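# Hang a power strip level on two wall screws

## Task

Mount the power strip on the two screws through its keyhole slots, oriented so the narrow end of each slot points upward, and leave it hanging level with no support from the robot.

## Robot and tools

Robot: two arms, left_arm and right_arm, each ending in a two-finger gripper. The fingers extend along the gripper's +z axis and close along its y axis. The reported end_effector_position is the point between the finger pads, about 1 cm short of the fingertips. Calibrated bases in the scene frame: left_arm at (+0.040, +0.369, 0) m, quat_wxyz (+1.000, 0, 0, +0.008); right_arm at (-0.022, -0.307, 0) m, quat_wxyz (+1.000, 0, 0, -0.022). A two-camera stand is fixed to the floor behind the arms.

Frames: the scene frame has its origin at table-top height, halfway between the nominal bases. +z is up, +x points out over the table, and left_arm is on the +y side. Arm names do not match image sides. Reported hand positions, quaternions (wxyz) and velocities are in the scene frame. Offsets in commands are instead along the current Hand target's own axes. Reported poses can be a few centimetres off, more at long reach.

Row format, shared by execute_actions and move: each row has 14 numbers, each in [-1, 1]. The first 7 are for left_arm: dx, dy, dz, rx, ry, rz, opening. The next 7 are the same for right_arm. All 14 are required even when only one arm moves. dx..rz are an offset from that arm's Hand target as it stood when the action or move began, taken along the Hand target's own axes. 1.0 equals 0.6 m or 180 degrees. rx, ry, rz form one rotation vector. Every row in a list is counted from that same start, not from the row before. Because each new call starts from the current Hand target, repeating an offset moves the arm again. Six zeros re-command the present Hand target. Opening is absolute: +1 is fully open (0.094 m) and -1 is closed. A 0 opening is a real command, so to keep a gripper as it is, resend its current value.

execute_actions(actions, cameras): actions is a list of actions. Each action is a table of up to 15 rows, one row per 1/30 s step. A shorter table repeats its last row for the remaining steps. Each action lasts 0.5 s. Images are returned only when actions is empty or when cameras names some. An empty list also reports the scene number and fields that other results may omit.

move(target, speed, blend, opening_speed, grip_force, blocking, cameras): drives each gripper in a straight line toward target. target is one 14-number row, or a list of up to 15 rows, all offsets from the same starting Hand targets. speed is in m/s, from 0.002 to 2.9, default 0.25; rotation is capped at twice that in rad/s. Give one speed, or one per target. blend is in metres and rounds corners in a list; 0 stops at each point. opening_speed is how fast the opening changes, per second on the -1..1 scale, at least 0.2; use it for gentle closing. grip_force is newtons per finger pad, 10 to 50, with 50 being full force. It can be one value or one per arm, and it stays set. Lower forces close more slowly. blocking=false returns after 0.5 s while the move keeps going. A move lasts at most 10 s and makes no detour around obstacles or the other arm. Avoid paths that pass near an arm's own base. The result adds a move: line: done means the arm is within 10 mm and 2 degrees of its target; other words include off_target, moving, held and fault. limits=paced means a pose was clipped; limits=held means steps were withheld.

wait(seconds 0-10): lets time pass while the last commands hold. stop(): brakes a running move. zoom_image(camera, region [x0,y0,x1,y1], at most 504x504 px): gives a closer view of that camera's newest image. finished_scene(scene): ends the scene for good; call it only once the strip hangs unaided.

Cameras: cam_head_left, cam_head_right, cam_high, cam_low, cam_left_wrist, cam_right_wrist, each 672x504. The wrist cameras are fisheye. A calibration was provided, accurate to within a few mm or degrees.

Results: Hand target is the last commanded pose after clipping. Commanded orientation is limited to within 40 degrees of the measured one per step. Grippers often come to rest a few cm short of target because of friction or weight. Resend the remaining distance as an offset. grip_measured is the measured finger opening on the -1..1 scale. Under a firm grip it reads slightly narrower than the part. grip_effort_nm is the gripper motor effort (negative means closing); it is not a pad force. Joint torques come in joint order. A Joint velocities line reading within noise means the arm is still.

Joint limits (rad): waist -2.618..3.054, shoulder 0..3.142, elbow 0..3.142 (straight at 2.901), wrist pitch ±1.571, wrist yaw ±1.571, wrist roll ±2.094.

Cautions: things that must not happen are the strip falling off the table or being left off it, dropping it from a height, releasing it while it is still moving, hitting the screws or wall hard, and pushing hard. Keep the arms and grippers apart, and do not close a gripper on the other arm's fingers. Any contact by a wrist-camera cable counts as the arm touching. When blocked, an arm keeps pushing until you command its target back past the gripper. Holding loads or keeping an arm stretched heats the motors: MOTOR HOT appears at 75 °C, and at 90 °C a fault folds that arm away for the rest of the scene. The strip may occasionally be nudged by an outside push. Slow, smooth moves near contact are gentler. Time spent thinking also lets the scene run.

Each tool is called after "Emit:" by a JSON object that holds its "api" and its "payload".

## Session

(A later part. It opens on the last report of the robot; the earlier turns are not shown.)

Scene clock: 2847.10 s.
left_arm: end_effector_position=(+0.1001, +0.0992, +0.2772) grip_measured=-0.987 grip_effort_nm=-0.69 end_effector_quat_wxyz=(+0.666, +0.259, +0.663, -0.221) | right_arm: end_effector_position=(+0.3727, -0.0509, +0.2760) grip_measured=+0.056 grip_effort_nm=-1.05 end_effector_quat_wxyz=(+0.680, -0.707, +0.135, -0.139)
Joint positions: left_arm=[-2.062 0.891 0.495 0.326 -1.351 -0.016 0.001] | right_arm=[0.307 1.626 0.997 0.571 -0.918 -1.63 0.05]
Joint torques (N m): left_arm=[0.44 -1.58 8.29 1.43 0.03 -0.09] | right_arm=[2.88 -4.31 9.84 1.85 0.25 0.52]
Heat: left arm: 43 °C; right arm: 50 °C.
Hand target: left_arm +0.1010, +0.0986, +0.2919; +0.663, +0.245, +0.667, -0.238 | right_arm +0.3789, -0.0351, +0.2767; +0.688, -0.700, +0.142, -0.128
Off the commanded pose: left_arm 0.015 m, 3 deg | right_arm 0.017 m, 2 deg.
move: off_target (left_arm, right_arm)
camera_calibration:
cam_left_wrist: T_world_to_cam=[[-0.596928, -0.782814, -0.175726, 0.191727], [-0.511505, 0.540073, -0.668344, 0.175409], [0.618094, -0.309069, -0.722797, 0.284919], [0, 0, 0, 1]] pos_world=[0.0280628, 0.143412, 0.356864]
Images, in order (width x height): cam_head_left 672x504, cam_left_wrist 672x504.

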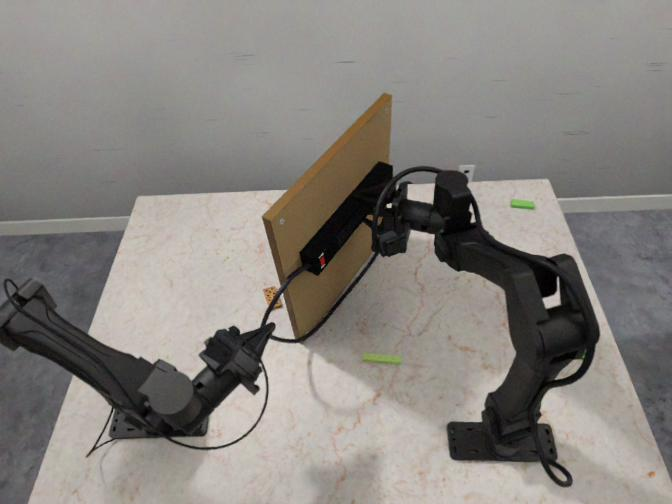

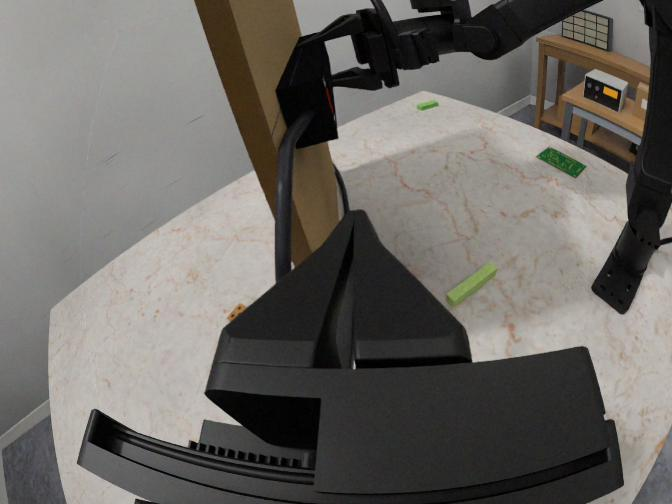

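Emit:
{"api": "move", "payload": {"target": [[0,0,0,0,0,0,-1,0.0,0.03,-0.01,0,0.0,0.004,-0.6],[0,0,0,0,0,0,-1,0.0,0.05,-0.01,-0.015,0.0,0.004,-0.6],[0,0,0,0,0,0,-1,0.0,0.05,-0.01,0.0,0,0.004,-0.6]], "speed": 0.05, "cameras": ["cam_head_left","cam_left_wrist"]}}

Emit:
{"api": "zoom_image", "payload": {"camera": "cam_head_left", "region": [270, 140, 430, 300]}}

Emit:
{"api": "zoom_image", "payload": {"camera": "cam_left_wrist", "region": [270, 10, 350, 160]}}

Scene clock: 2877.93 s.
left_arm: end_effector_position=(+0.1001, +0.0992, +0.2772) grip_measured=-0.987 grip_effort_nm=-0.69 end_effector_quat_wxyz=(+0.666, +0.259, +0.663, -0.221) | right_arm: end_effector_position=(+0.3736, -0.0514, +0.2732) grip_measured=+0.056 grip_effort_nm=-1.05 end_effector_quat_wxyz=(+0.698, -0.688, +0.124, -0.153)
Joint positions: left_arm=[-2.062 0.891 0.495 0.326 -1.351 -0.016 0.001] | right_arm=[0.307 1.659 0.945 0.75 -0.913 -1.58 0.05]
Joint torques (N m): left_arm=[0.44 -1.61 8.38 1.42 0.03 -0.09] | right_arm=[1.7 -4 6.32 1.3 0.11 0.11]
Heat: left arm: 43 °C; right arm: 49 °C.
Hand target: left_arm +0.1010, +0.0986, +0.2919; +0.663, +0.245, +0.667, -0.238 | right_arm +0.3760, -0.0410, +0.2470; +0.689, -0.699, +0.146, -0.124
Off the commanded pose: left_arm 0.015 m, 3 deg | right_arm 0.028 m, 5 deg.
move: off_target (left_arm, right_arm)
camera_calibration:
cam_left_wrist: T_world_to_cam=[[-0.596928, -0.782814, -0.175726, 0.191727], [-0.511505, 0.540073, -0.668344, 0.175409], [0.618094, -0.309069, -0.722797, 0.284919], [0, 0, 0, 1]] pos_world=[0.0280628, 0.143412, 0.356864]
Images, in order (width x height): cam_head_left 672x504, cam_left_wrist 672x504.

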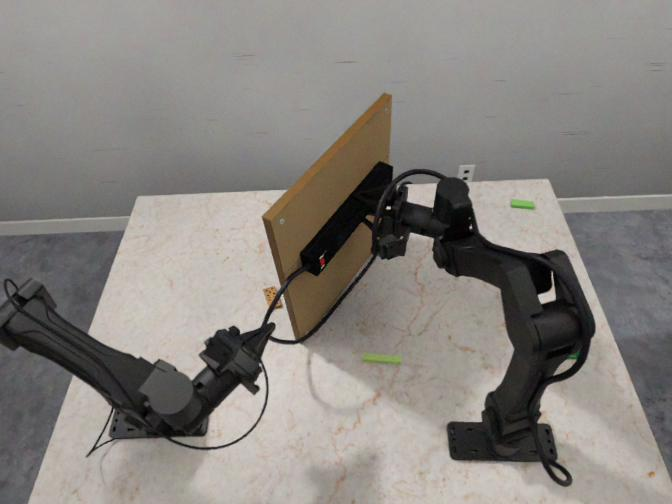

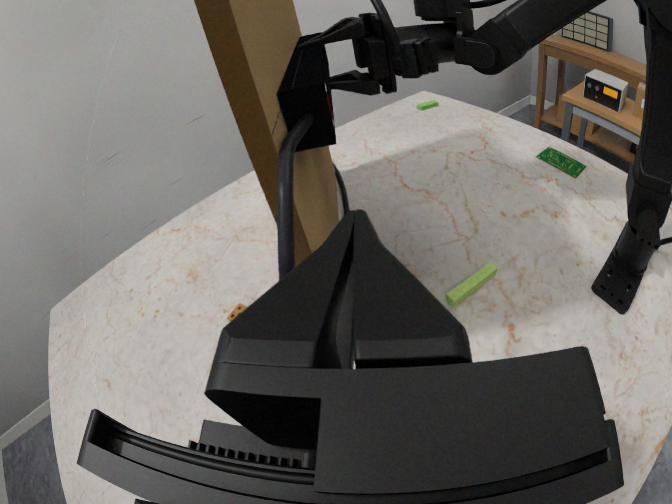

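Scaled by 3.150 from the camera's 672x504 image, which has a finer 960x720 frame.

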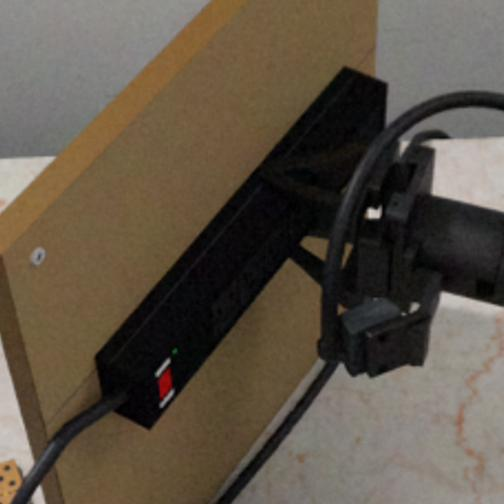

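Scaled by 3.360 from the camera's 672x504 image, which has a finer 960x720 frame.

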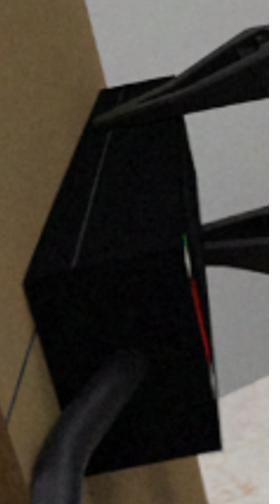

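Emit:
{"api": "move", "payload": {"target": [[0,0,0,0,0,0,-1,0.015,0.03,0.01,-0.015,0.0,0.01,-0.6],[0,0,0,0,0,0,-1,-0.015,0.04,0.01,-0.02,0.0,0.01,-0.6],[0,0,0,0,0,0,-1,0.015,0.04,0.01,-0.02,0,0.01,-0.6],[0,0,0,0,0,0,-1,0,0.04,0.01,-0.02,0,0.01,-0.6]], "speed": 0.08, "cameras": ["cam_head_left","cam_left_wrist"]}}

Emit:
{"api": "zoom_image", "payload": {"camera": "cam_head_left", "region": [270, 140, 430, 300]}}

Emit:
{"api": "zoom_image", "payload": {"camera": "cam_left_wrist", "region": [270, 10, 350, 160]}}

Scene clock: 2892.07 s.
left_arm: end_effector_position=(+0.1001, +0.0992, +0.2772) grip_measured=-0.987 grip_effort_nm=-0.69 end_effector_quat_wxyz=(+0.666, +0.259, +0.663, -0.221) | right_arm: end_effector_position=(+0.3736, -0.0511, +0.2695) grip_measured=+0.056 grip_effort_nm=-1.05 end_effector_quat_wxyz=(+0.699, -0.688, +0.122, -0.149)
Joint positions: left_arm=[-2.062 0.891 0.495 0.326 -1.351 -0.016 0.001] | right_arm=[0.304 1.671 0.942 0.765 -0.925 -1.576 0.05]
Joint torques (N m): left_arm=[0.44 -1.61 8.39 1.41 0.02 -0.1] | right_arm=[2.93 -3.67 5.9 0.48 0.39 -0.41]
Heat: left arm: 43 °C; right arm: 48 °C.
Hand target: left_arm +0.1010, +0.0986, +0.2919; +0.663, +0.245, +0.667, -0.238 | right_arm +0.3774, -0.0357, +0.2228; +0.668, -0.718, +0.161, -0.108
Off the commanded pose: left_arm 0.015 m, 3 deg | right_arm 0.049 m, 8 deg.
move: off_target (left_arm, right_arm)
camera_calibration:
cam_left_wrist: T_world_to_cam=[[-0.596928, -0.782814, -0.175726, 0.191727], [-0.511505, 0.540073, -0.668344, 0.175409], [0.618094, -0.309069, -0.722797, 0.284919], [0, 0, 0, 1]] pos_world=[0.0280628, 0.143412, 0.356864]
Images, in order (width x height): cam_head_left 672x504, cam_left_wrist 672x504.

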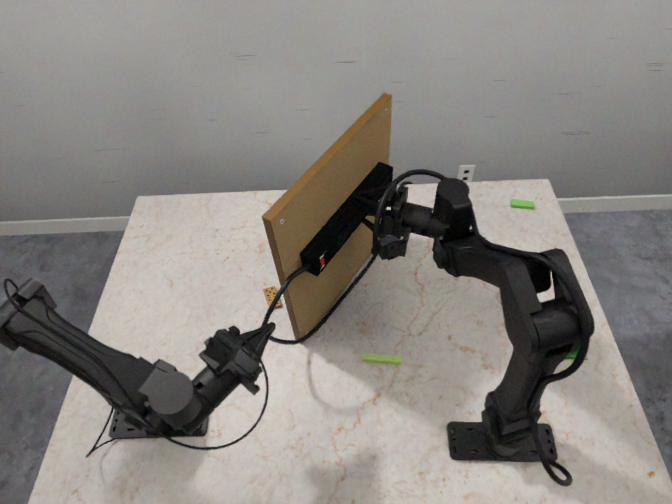

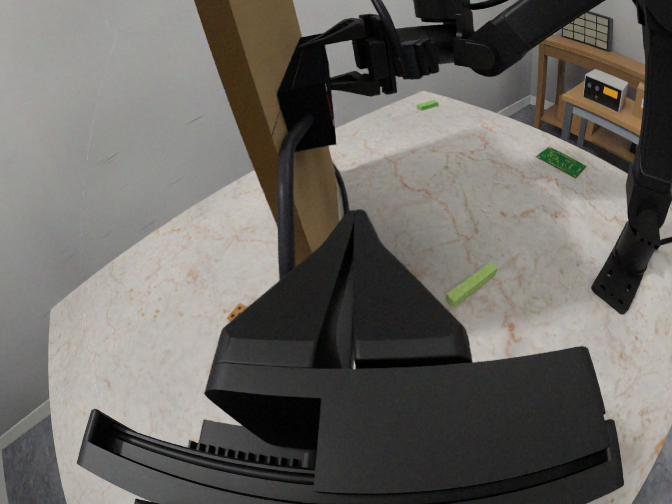

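Scaled by 3.150 from the camera's 672x504 image, which has a finer 960x720 frame.

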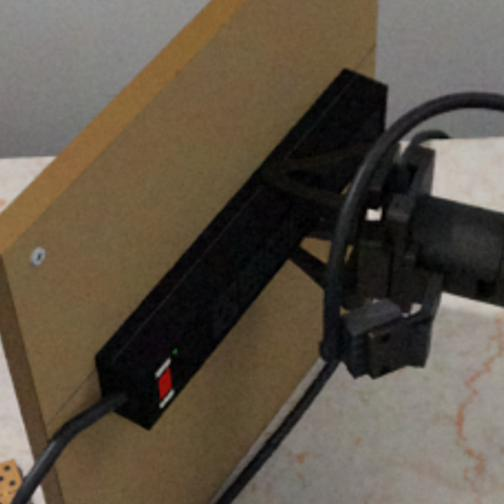

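Scaled by 3.360 from the camera's 672x504 image, which has a finer 960x720 frame.

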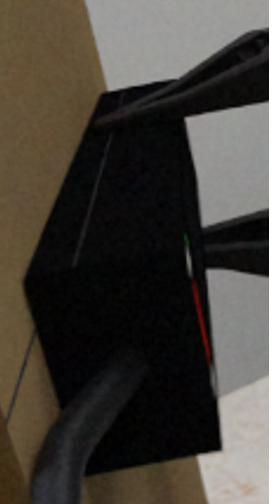

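Emit:
{"api": "move", "payload": {"target": [[0,0,0,0,0,0,-1,0.04,0.0,0.0,0,0.0,0.0,-0.6],[0,0,0,0,0,0,-1,-0.04,0.0,0.0,0,0.0,0.0,-0.6]], "speed": 0.05, "cameras": ["cam_head_left","cam_left_wrist"]}}

Emit:
{"api": "zoom_image", "payload": {"camera": "cam_head_left", "region": [270, 140, 430, 300]}}

Emit:
{"api": "zoom_image", "payload": {"camera": "cam_left_wrist", "region": [270, 10, 350, 160]}}

Scene clock: 2906.73 s.
left_arm: end_effector_position=(+0.1001, +0.0992, +0.2772) grip_measured=-0.987 grip_effort_nm=-0.69 end_effector_quat_wxyz=(+0.666, +0.259, +0.663, -0.221) | right_arm: end_effector_position=(+0.3717, -0.0493, +0.2576) grip_measured=+0.056 grip_effort_nm=-1.05 end_effector_quat_wxyz=(+0.690, -0.691, +0.143, -0.162)
Joint positions: left_arm=[-2.062 0.891 0.495 0.326 -1.351 -0.016 0.001] | right_arm=[0.328 1.654 0.894 0.767 -0.853 -1.593 0.05]
Joint torques (N m): left_arm=[0.43 -1.54 8.32 1.41 0.03 -0.08] | right_arm=[4.67 -6.65 4.83 0.67 0.05 -0.13]
Heat: left arm: 43 °C; right arm: 47 °C.
Hand target: left_arm +0.1010, +0.0986, +0.2919; +0.663, +0.245, +0.667, -0.238 | right_arm +0.3553, -0.0267, +0.2242; +0.668, -0.718, +0.161, -0.108
Off the commanded pose: left_arm 0.015 m, 3 deg | right_arm 0.044 m, 8 deg.
move: off_target (left_arm, right_arm)
camera_calibration:
cam_left_wrist: T_world_to_cam=[[-0.596928, -0.782814, -0.175726, 0.191727], [-0.511505, 0.540073, -0.668344, 0.175409], [0.618094, -0.309069, -0.722797, 0.284919], [0, 0, 0, 1]] pos_world=[0.0280628, 0.143412, 0.356864]
Images, in order (width x height): cam_head_left 672x504, cam_left_wrist 672x504.

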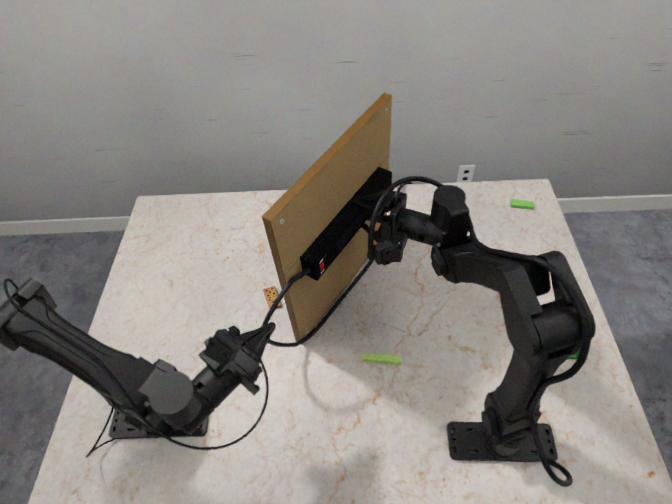

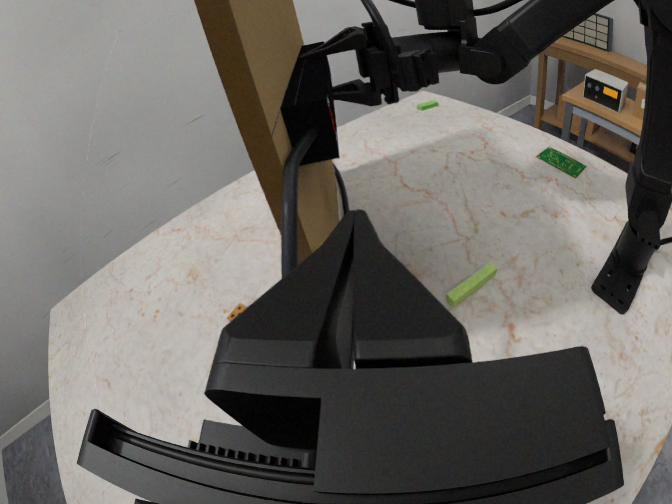

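Scaled by 3.150 from the camera's 672x504 image, which has a finer 960x720 frame.

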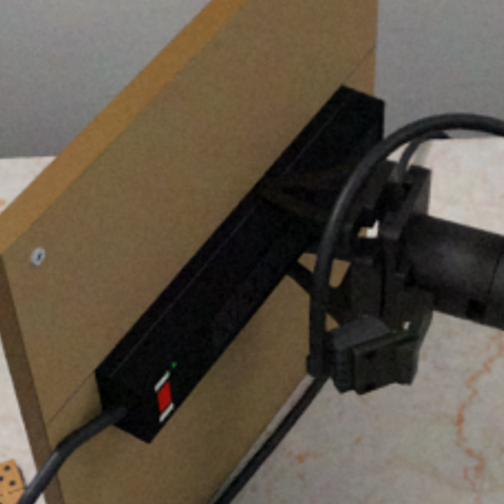

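Scaled by 3.360 from the camera's 672x504 image, which has a finer 960x720 frame.

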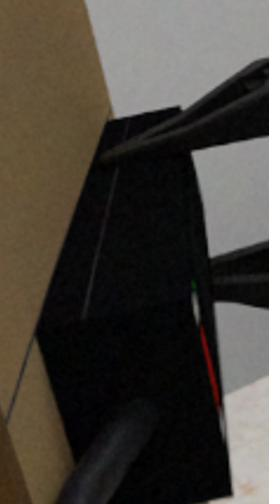

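Emit:
{"api": "move", "payload": {"target": [[0,0,0,0,0,0,-1,0.03,0.0,-0.035,0,0.0,0.0,-0.6]], "speed": 0.04, "cameras": ["cam_head_left","cam_left_wrist"]}}

Emit:
{"api": "zoom_image", "payload": {"camera": "cam_head_left", "region": [270, 140, 430, 300]}}

Emit:
{"api": "zoom_image", "payload": {"camera": "cam_left_wrist", "region": [270, 10, 350, 160]}}

Scene clock: 2916.80 s.
left_arm: end_effector_position=(+0.1001, +0.0992, +0.2772) grip_measured=-0.987 grip_effort_nm=-0.69 end_effector_quat_wxyz=(+0.666, +0.259, +0.663, -0.221) | right_arm: end_effector_position=(+0.3722, -0.0532, +0.2576) grip_measured=+0.056 grip_effort_nm=-1.05 end_effector_quat_wxyz=(+0.690, -0.691, +0.142, -0.162)
Joint positions: left_arm=[-2.062 0.891 0.495 0.326 -1.351 -0.016 0.001] | right_arm=[0.315 1.653 0.893 0.767 -0.868 -1.593 0.05]
Joint torques (N m): left_arm=[0.42 -1.59 8.39 1.41 0.03 -0.1] | right_arm=[-0.57 -6.28 5.37 0.61 -0.67 -0.15]
Heat: left arm: 43 °C; right arm: 47 °C.
Hand target: left_arm +0.1010, +0.0986, +0.2919; +0.663, +0.245, +0.667, -0.238 | right_arm +0.3641, -0.0528, +0.2250; +0.668, -0.718, +0.161, -0.108
Off the commanded pose: left_arm 0.015 m, 3 deg | right_arm 0.034 m, 8 deg.
move: off_target (left_arm, right_arm)
camera_calibration:
cam_left_wrist: T_world_to_cam=[[-0.596928, -0.782814, -0.175726, 0.191727], [-0.511505, 0.540073, -0.668344, 0.175409], [0.618094, -0.309069, -0.722797, 0.284919], [0, 0, 0, 1]] pos_world=[0.0280628, 0.143412, 0.356864]
Images, in order (width x height): cam_head_left 672x504, cam_left_wrist 672x504.

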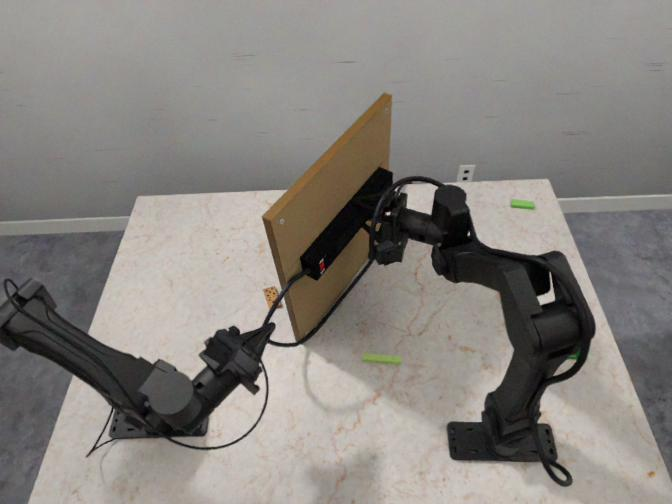

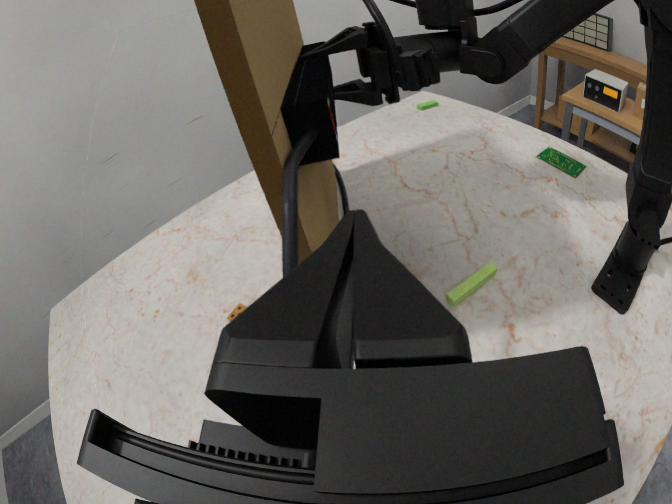

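Scaled by 3.150 from the camera's 672x504 image, which has a finer 960x720 frame.

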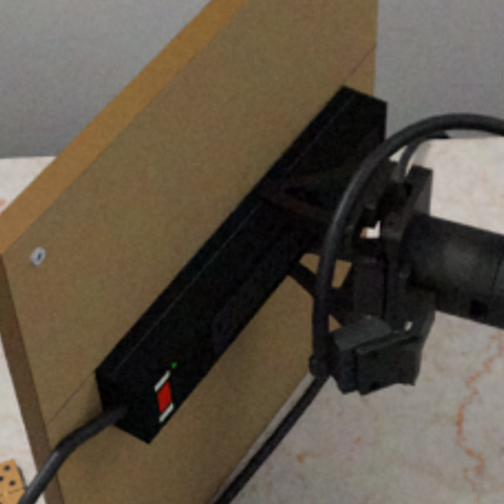

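Scaled by 3.360 from the camera's 672x504 image, which has a finer 960x720 frame.

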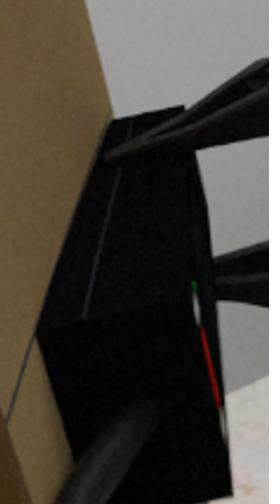

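Emit:
{"api": "move", "payload": {"target": [[0,0,0,0,0,0,-1,0.01,-0.03,-0.03,0,0.0,0.0,-0.6]], "speed": 0.04, "cameras": ["cam_head_left","cam_left_wrist"]}}

Emit:
{"api": "zoom_image", "payload": {"camera": "cam_head_left", "region": [270, 140, 430, 300]}}

Emit:
{"api": "zoom_image", "payload": {"camera": "cam_left_wrist", "region": [270, 10, 350, 160]}}

Scene clock: 2926.50 s.
left_arm: end_effector_position=(+0.1001, +0.0992, +0.2772) grip_measured=-0.987 grip_effort_nm=-0.69 end_effector_quat_wxyz=(+0.666, +0.259, +0.663, -0.221) | right_arm: end_effector_position=(+0.3727, -0.0556, +0.2584) grip_measured=+0.056 grip_effort_nm=-1.05 end_effector_quat_wxyz=(+0.685, -0.698, +0.140, -0.153)
Joint positions: left_arm=[-2.062 0.891 0.495 0.326 -1.351 -0.016 0.001] | right_arm=[0.302 1.648 0.916 0.709 -0.896 -1.61 0.05]
Joint torques (N m): left_arm=[0.46 -1.59 8.36 1.43 0.03 -0.1] | right_arm=[-3.54 -9.63 6.04 0.55 -0.93 0.03]
Heat: left arm: 43 °C; right arm: 47 °C.
Hand target: left_arm +0.1010, +0.0986, +0.2919; +0.663, +0.245, +0.667, -0.238 | right_arm +0.3646, -0.0708, +0.2440; +0.668, -0.718, +0.161, -0.108
Off the commanded pose: left_arm 0.015 m, 3 deg | right_arm 0.022 m, 6 deg.
move: off_target (left_arm, right_arm)
camera_calibration:
cam_left_wrist: T_world_to_cam=[[-0.596928, -0.782814, -0.175726, 0.191727], [-0.511505, 0.540073, -0.668344, 0.175409], [0.618094, -0.309069, -0.722797, 0.284919], [0, 0, 0, 1]] pos_world=[0.0280628, 0.143412, 0.356864]
Images, in order (width x height): cam_head_left 672x504, cam_left_wrist 672x504.

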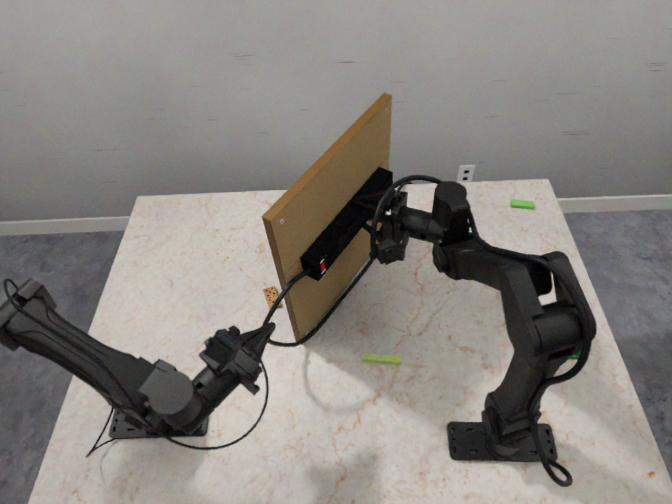

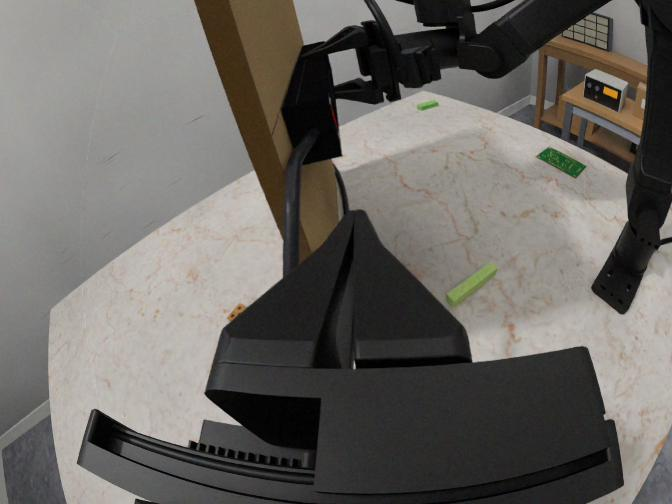

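Scaled by 3.150 from the camera's 672x504 image, which has a finer 960x720 frame.

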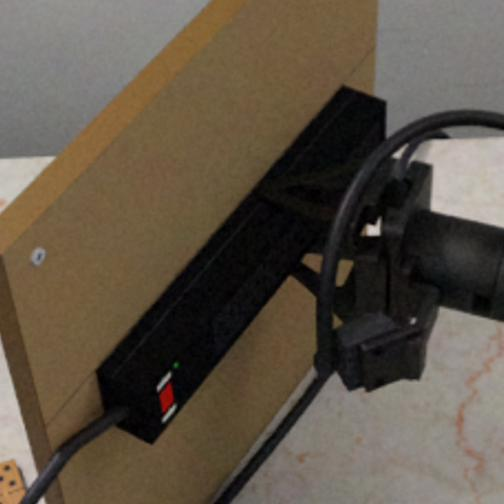

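Scaled by 3.360 from the camera's 672x504 image, which has a finer 960x720 frame.

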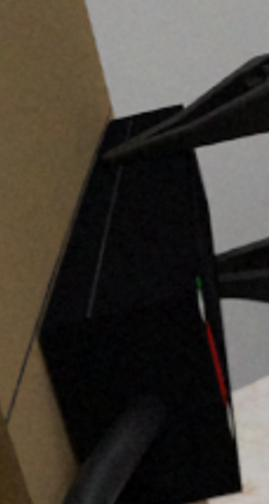

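Emit:
{"api": "move", "payload": {"target": [[0,0,0,0,0,0,-1,0.0,-0.01,0.022,0,0.0,0.0,-0.6],[0,0,0,0,0,0,-1,0.0,-0.01,0.022,0,0.0,0.0,0.15]], "speed": 0.04, "opening_speed": 0.2, "cameras": ["cam_head_left","cam_left_wrist"]}}

Emit:
{"api": "zoom_image", "payload": {"camera": "cam_head_left", "region": [270, 140, 430, 300]}}

Emit:
{"api": "zoom_image", "payload": {"camera": "cam_left_wrist", "region": [270, 10, 350, 160]}}

Scene clock: 2940.93 s.
left_arm: end_effector_position=(+0.1001, +0.0992, +0.2772) grip_measured=-0.987 grip_effort_nm=-0.69 end_effector_quat_wxyz=(+0.666, +0.259, +0.663, -0.221) | right_arm: end_effector_position=(+0.3724, -0.0549, +0.2574) grip_measured=+0.148 grip_effort_nm=0.08 end_effector_quat_wxyz=(+0.680, -0.707, +0.140, -0.137)
Joint positions: left_arm=[-2.062 0.891 0.495 0.326 -1.351 -0.016 0.001] | right_arm=[0.297 1.648 0.944 0.64 -0.922 -1.624 0.054]
Joint torques (N m): left_arm=[0.46 -1.54 8.34 1.42 0.03 -0.1] | right_arm=[-0.79 -8.32 7.46 0.74 -0.33 0.13]
Heat: left arm: 43 °C; right arm: 47 °C.
Hand target: left_arm +0.1010, +0.0986, +0.2919; +0.663, +0.245, +0.667, -0.238 | right_arm +0.3700, -0.0582, +0.2489; +0.668, -0.718, +0.161, -0.108
Off the commanded pose: left_arm 0.015 m, 3 deg | right_arm 0.010 m, 4 deg.
move: off_target (left_arm, right_arm); target 2's new opening was sent with right_arm's hand 0.011 m and 6 deg from that target
camera_calibration:
cam_left_wrist: T_world_to_cam=[[-0.596928, -0.782814, -0.175726, 0.191727], [-0.511505, 0.540073, -0.668344, 0.175409], [0.618094, -0.309069, -0.722797, 0.284919], [0, 0, 0, 1]] pos_world=[0.0280628, 0.143412, 0.356864]
Images, in order (width x height): cam_head_left 672x504, cam_left_wrist 672x504.

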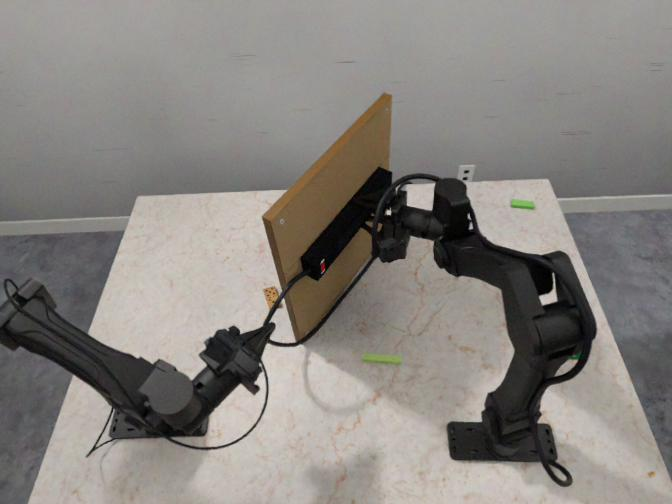

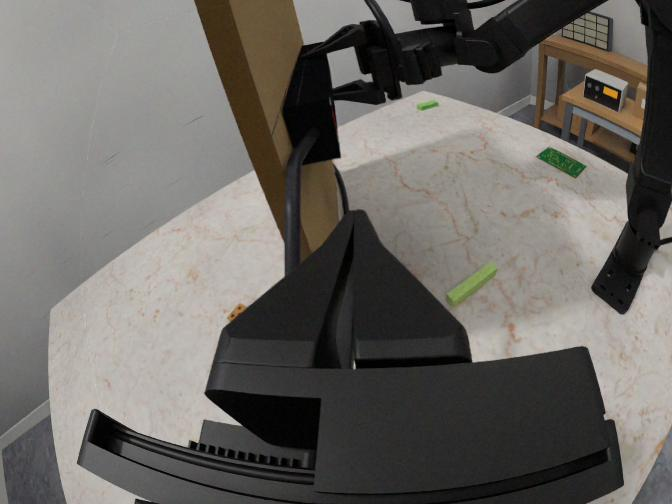

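Scaled by 3.150 from the camera's 672x504 image, which has a finer 960x720 frame.

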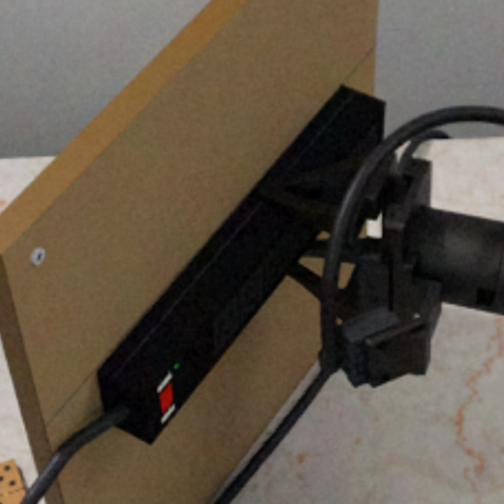

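Scaled by 3.360 from the camera's 672x504 image, which has a finer 960x720 frame.

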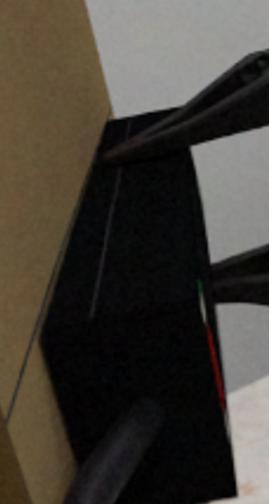

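Emit:
{"api": "move", "payload": {"target": [[0,0,0,0,0,0,-1,0.0,0.0,0,0,0.0,0.0,0.6],[0,0,0,0,0,0,-1,0.0,0.0,-0.05,0,0,0.0,0.6],[0,0,0,0,0,0,-1,0.0,0.0,-0.16,0,0.0,0.0,0.6]], "speed": 0.05, "opening_speed": 0.3, "cameras": ["cam_head_left","cam_left_wrist","cam_right_wrist"]}}

Emit:
{"api": "zoom_image", "payload": {"camera": "cam_head_left", "region": [270, 140, 430, 300]}}

Emit:
{"api": "zoom_image", "payload": {"camera": "cam_left_wrist", "region": [270, 10, 350, 160]}}

Scene clock: 2954.90 s.
left_arm: end_effector_position=(+0.1001, +0.0992, +0.2772) grip_measured=-0.987 grip_effort_nm=-0.69 end_effector_quat_wxyz=(+0.666, +0.259, +0.663, -0.221) | right_arm: end_effector_position=(+0.3429, -0.1459, +0.2552) grip_measured=+0.598 grip_effort_nm=0.10 end_effector_quat_wxyz=(+0.669, -0.717, +0.160, -0.116)
Joint positions: left_arm=[-2.062 0.891 0.495 0.326 -1.351 -0.016 0.001] | right_arm=[0.022 1.475 0.841 0.418 -1.193 -1.724 0.075]
Joint torques (N m): left_arm=[0.47 -1.62 8.27 1.42 0.03 -0.1] | right_arm=[-0.5 -8.24 6.28 1.04 -0.36 -0.04]
Heat: left arm: 43 °C; right arm: 48 °C.
Hand target: left_arm +0.1010, +0.0986, +0.2919; +0.663, +0.245, +0.667, -0.238 | right_arm +0.3345, -0.1471, +0.2568; +0.668, -0.718, +0.161, -0.108
Off the commanded pose: left_arm 0.015 m, 3 deg | right_arm 0.009 m, 1 deg.
move: off_target (left_arm)
camera_calibration:
cam_left_wrist: T_world_to_cam=[[-0.596928, -0.782814, -0.175726, 0.191727], [-0.511505, 0.540073, -0.668344, 0.175409], [0.618094, -0.309069, -0.722797, 0.284919], [0, 0, 0, 1]] pos_world=[0.0280628, 0.143412, 0.356864]
cam_right_wrist: T_world_to_cam=[[0.188777, 0.0805911, 0.978707, -0.296651], [0.424673, -0.905317, -0.00736492, -0.277755], [0.885447, 0.417021, -0.205128, -0.0734966], [0, 0, 0, 1]] pos_world=[0.239033, -0.196899, 0.273213]
Images, in order (width x height): cam_head_left 672x504, cam_left_wrist 672x504, cam_right_wrist 672x504.

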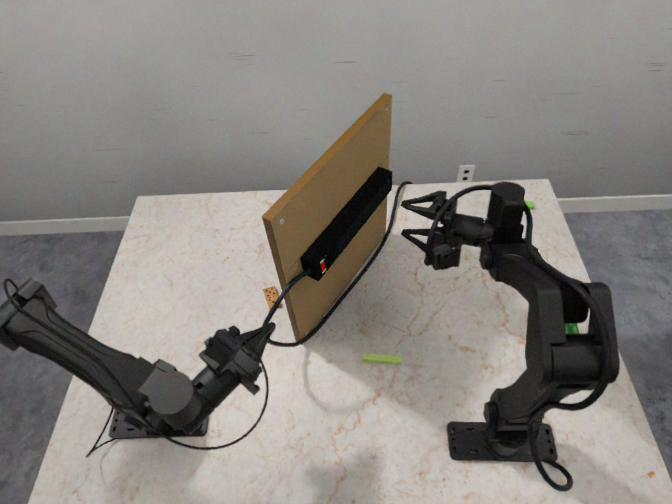

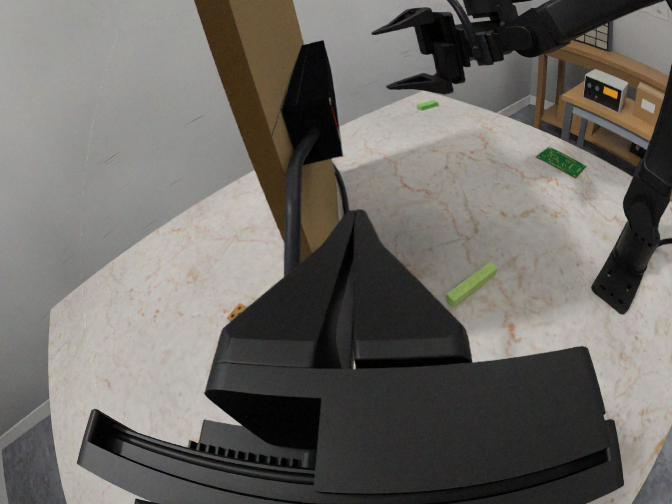

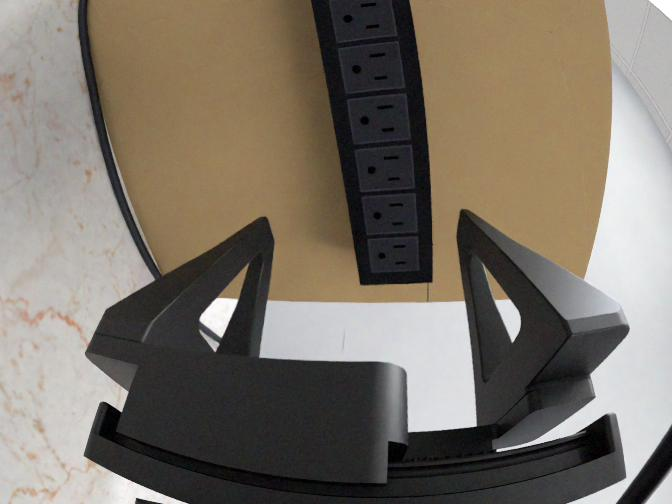

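Scaled by 3.150 from the camera's 672x504 image, which has a finer 960x720 frame.

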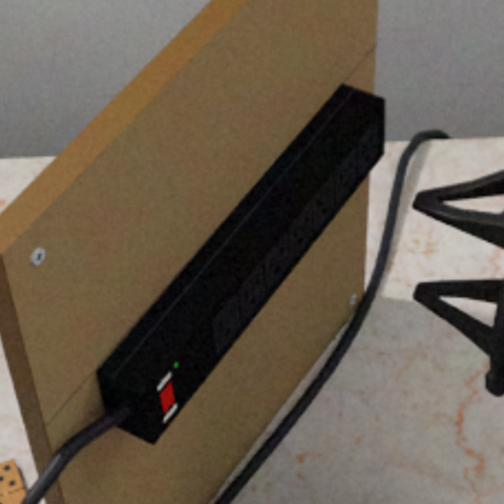

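Scaled by 3.360 from the camera's 672x504 image, which has a finer 960x720 frame.

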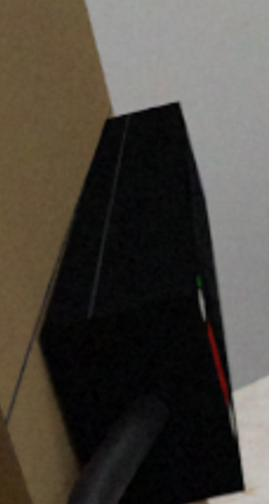

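Emit:
{"api": "zoom_image", "payload": {"camera": "cam_head_left", "region": [200, 220, 360, 400]}}

Emit:
{"api": "zoom_image", "payload": {"camera": "cam_head_left", "region": [290, 160, 410, 290]}}

Scaled by 2.800 from the camera's 672x504 image, which has a finer 960x720 frame.

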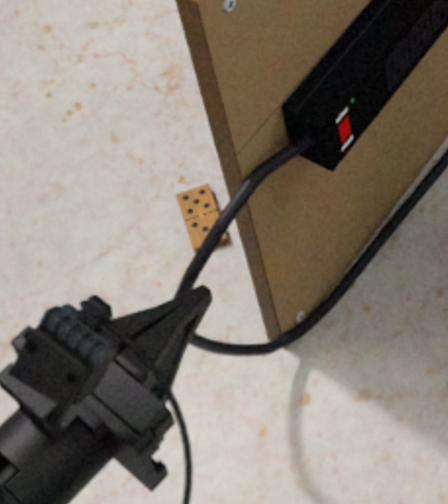

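Scaled by 3.877 from the camera's 672x504 image, which has a finer 960x720 frame.

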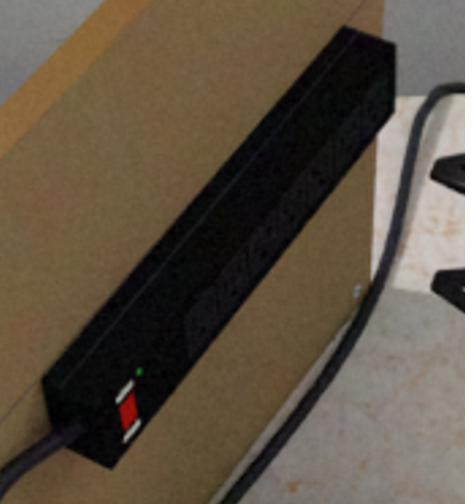

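Emit:
{"api": "move", "payload": {"target": [0,0,-0.1,0,0,0,-1,0.0,0.0,-0.1,0,0.0,0.0,0.6], "speed": 0.08, "cameras": ["cam_head_left","cam_low"]}}

Emit:
{"api": "zoom_image", "payload": {"camera": "cam_head_left", "region": [270, 140, 430, 300]}}

Scene clock: 2975.20 s.
left_arm: end_effector_position=(+0.0545, +0.1338, +0.2953) grip_measured=-0.987 grip_effort_nm=-0.69 end_effector_quat_wxyz=(+0.648, +0.278, +0.650, -0.283) | right_arm: end_effector_position=(+0.3207, -0.2029, +0.2546) grip_measured=+0.598 grip_effort_nm=0.09 end_effector_quat_wxyz=(+0.668, -0.716, +0.162, -0.123)
Joint positions: left_arm=[-2.403 0.757 0.488 0.307 -1.57 0.031 0.001] | right_arm=[-0.182 1.403 0.831 0.161 -1.377 -1.935 0.075]
Joint torques (N m): left_arm=[-0.4 -0.1 4.78 1.32 -0.15 0.03] | right_arm=[-0.39 -7.25 8.32 0.52 -0.59 -0.13]
Heat: left arm: 43 °C; right arm: 47 °C.
Hand target: left_arm +0.0550, +0.1371, +0.2924; +0.663, +0.245, +0.666, -0.238 | right_arm +0.3123, -0.2025, +0.2618; +0.668, -0.718, +0.161, -0.108
Off the commanded pose: left_arm 0.004 m, 7 deg | right_arm 0.011 m, 2 deg.
joint sent to its limit (left arm) — joint 5 (wrist yaw), lower limit. The joint targets are off in orientation, not in position.
move: off_target (left_arm, right_arm)
Images, in order (width x height): cam_head_left 672x504, cam_low 672x504.

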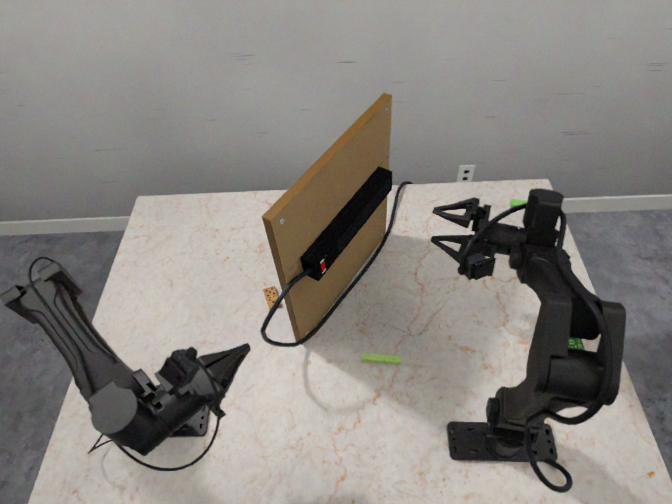

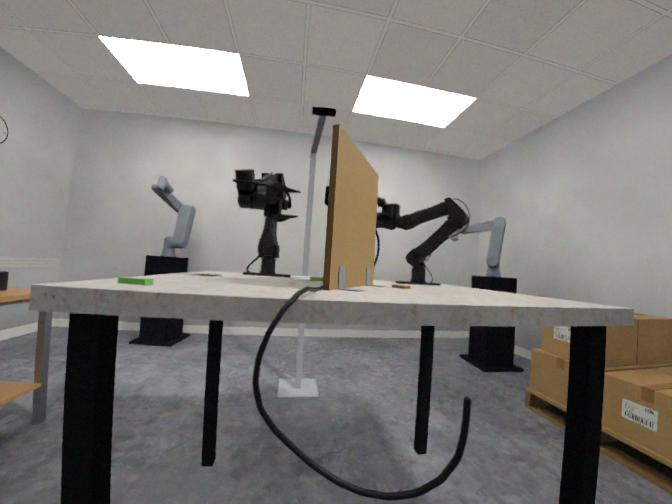

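Scaled by 3.150 from the camera's 672x504 image, which has a finer 960x720 frame.

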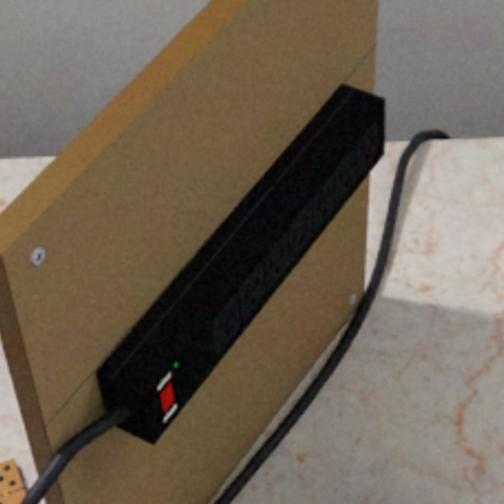

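Stable on its own.

Emit:
{"api": "finished_scene", "payload": {"scene": 2}}

The scene is finished: the task was done.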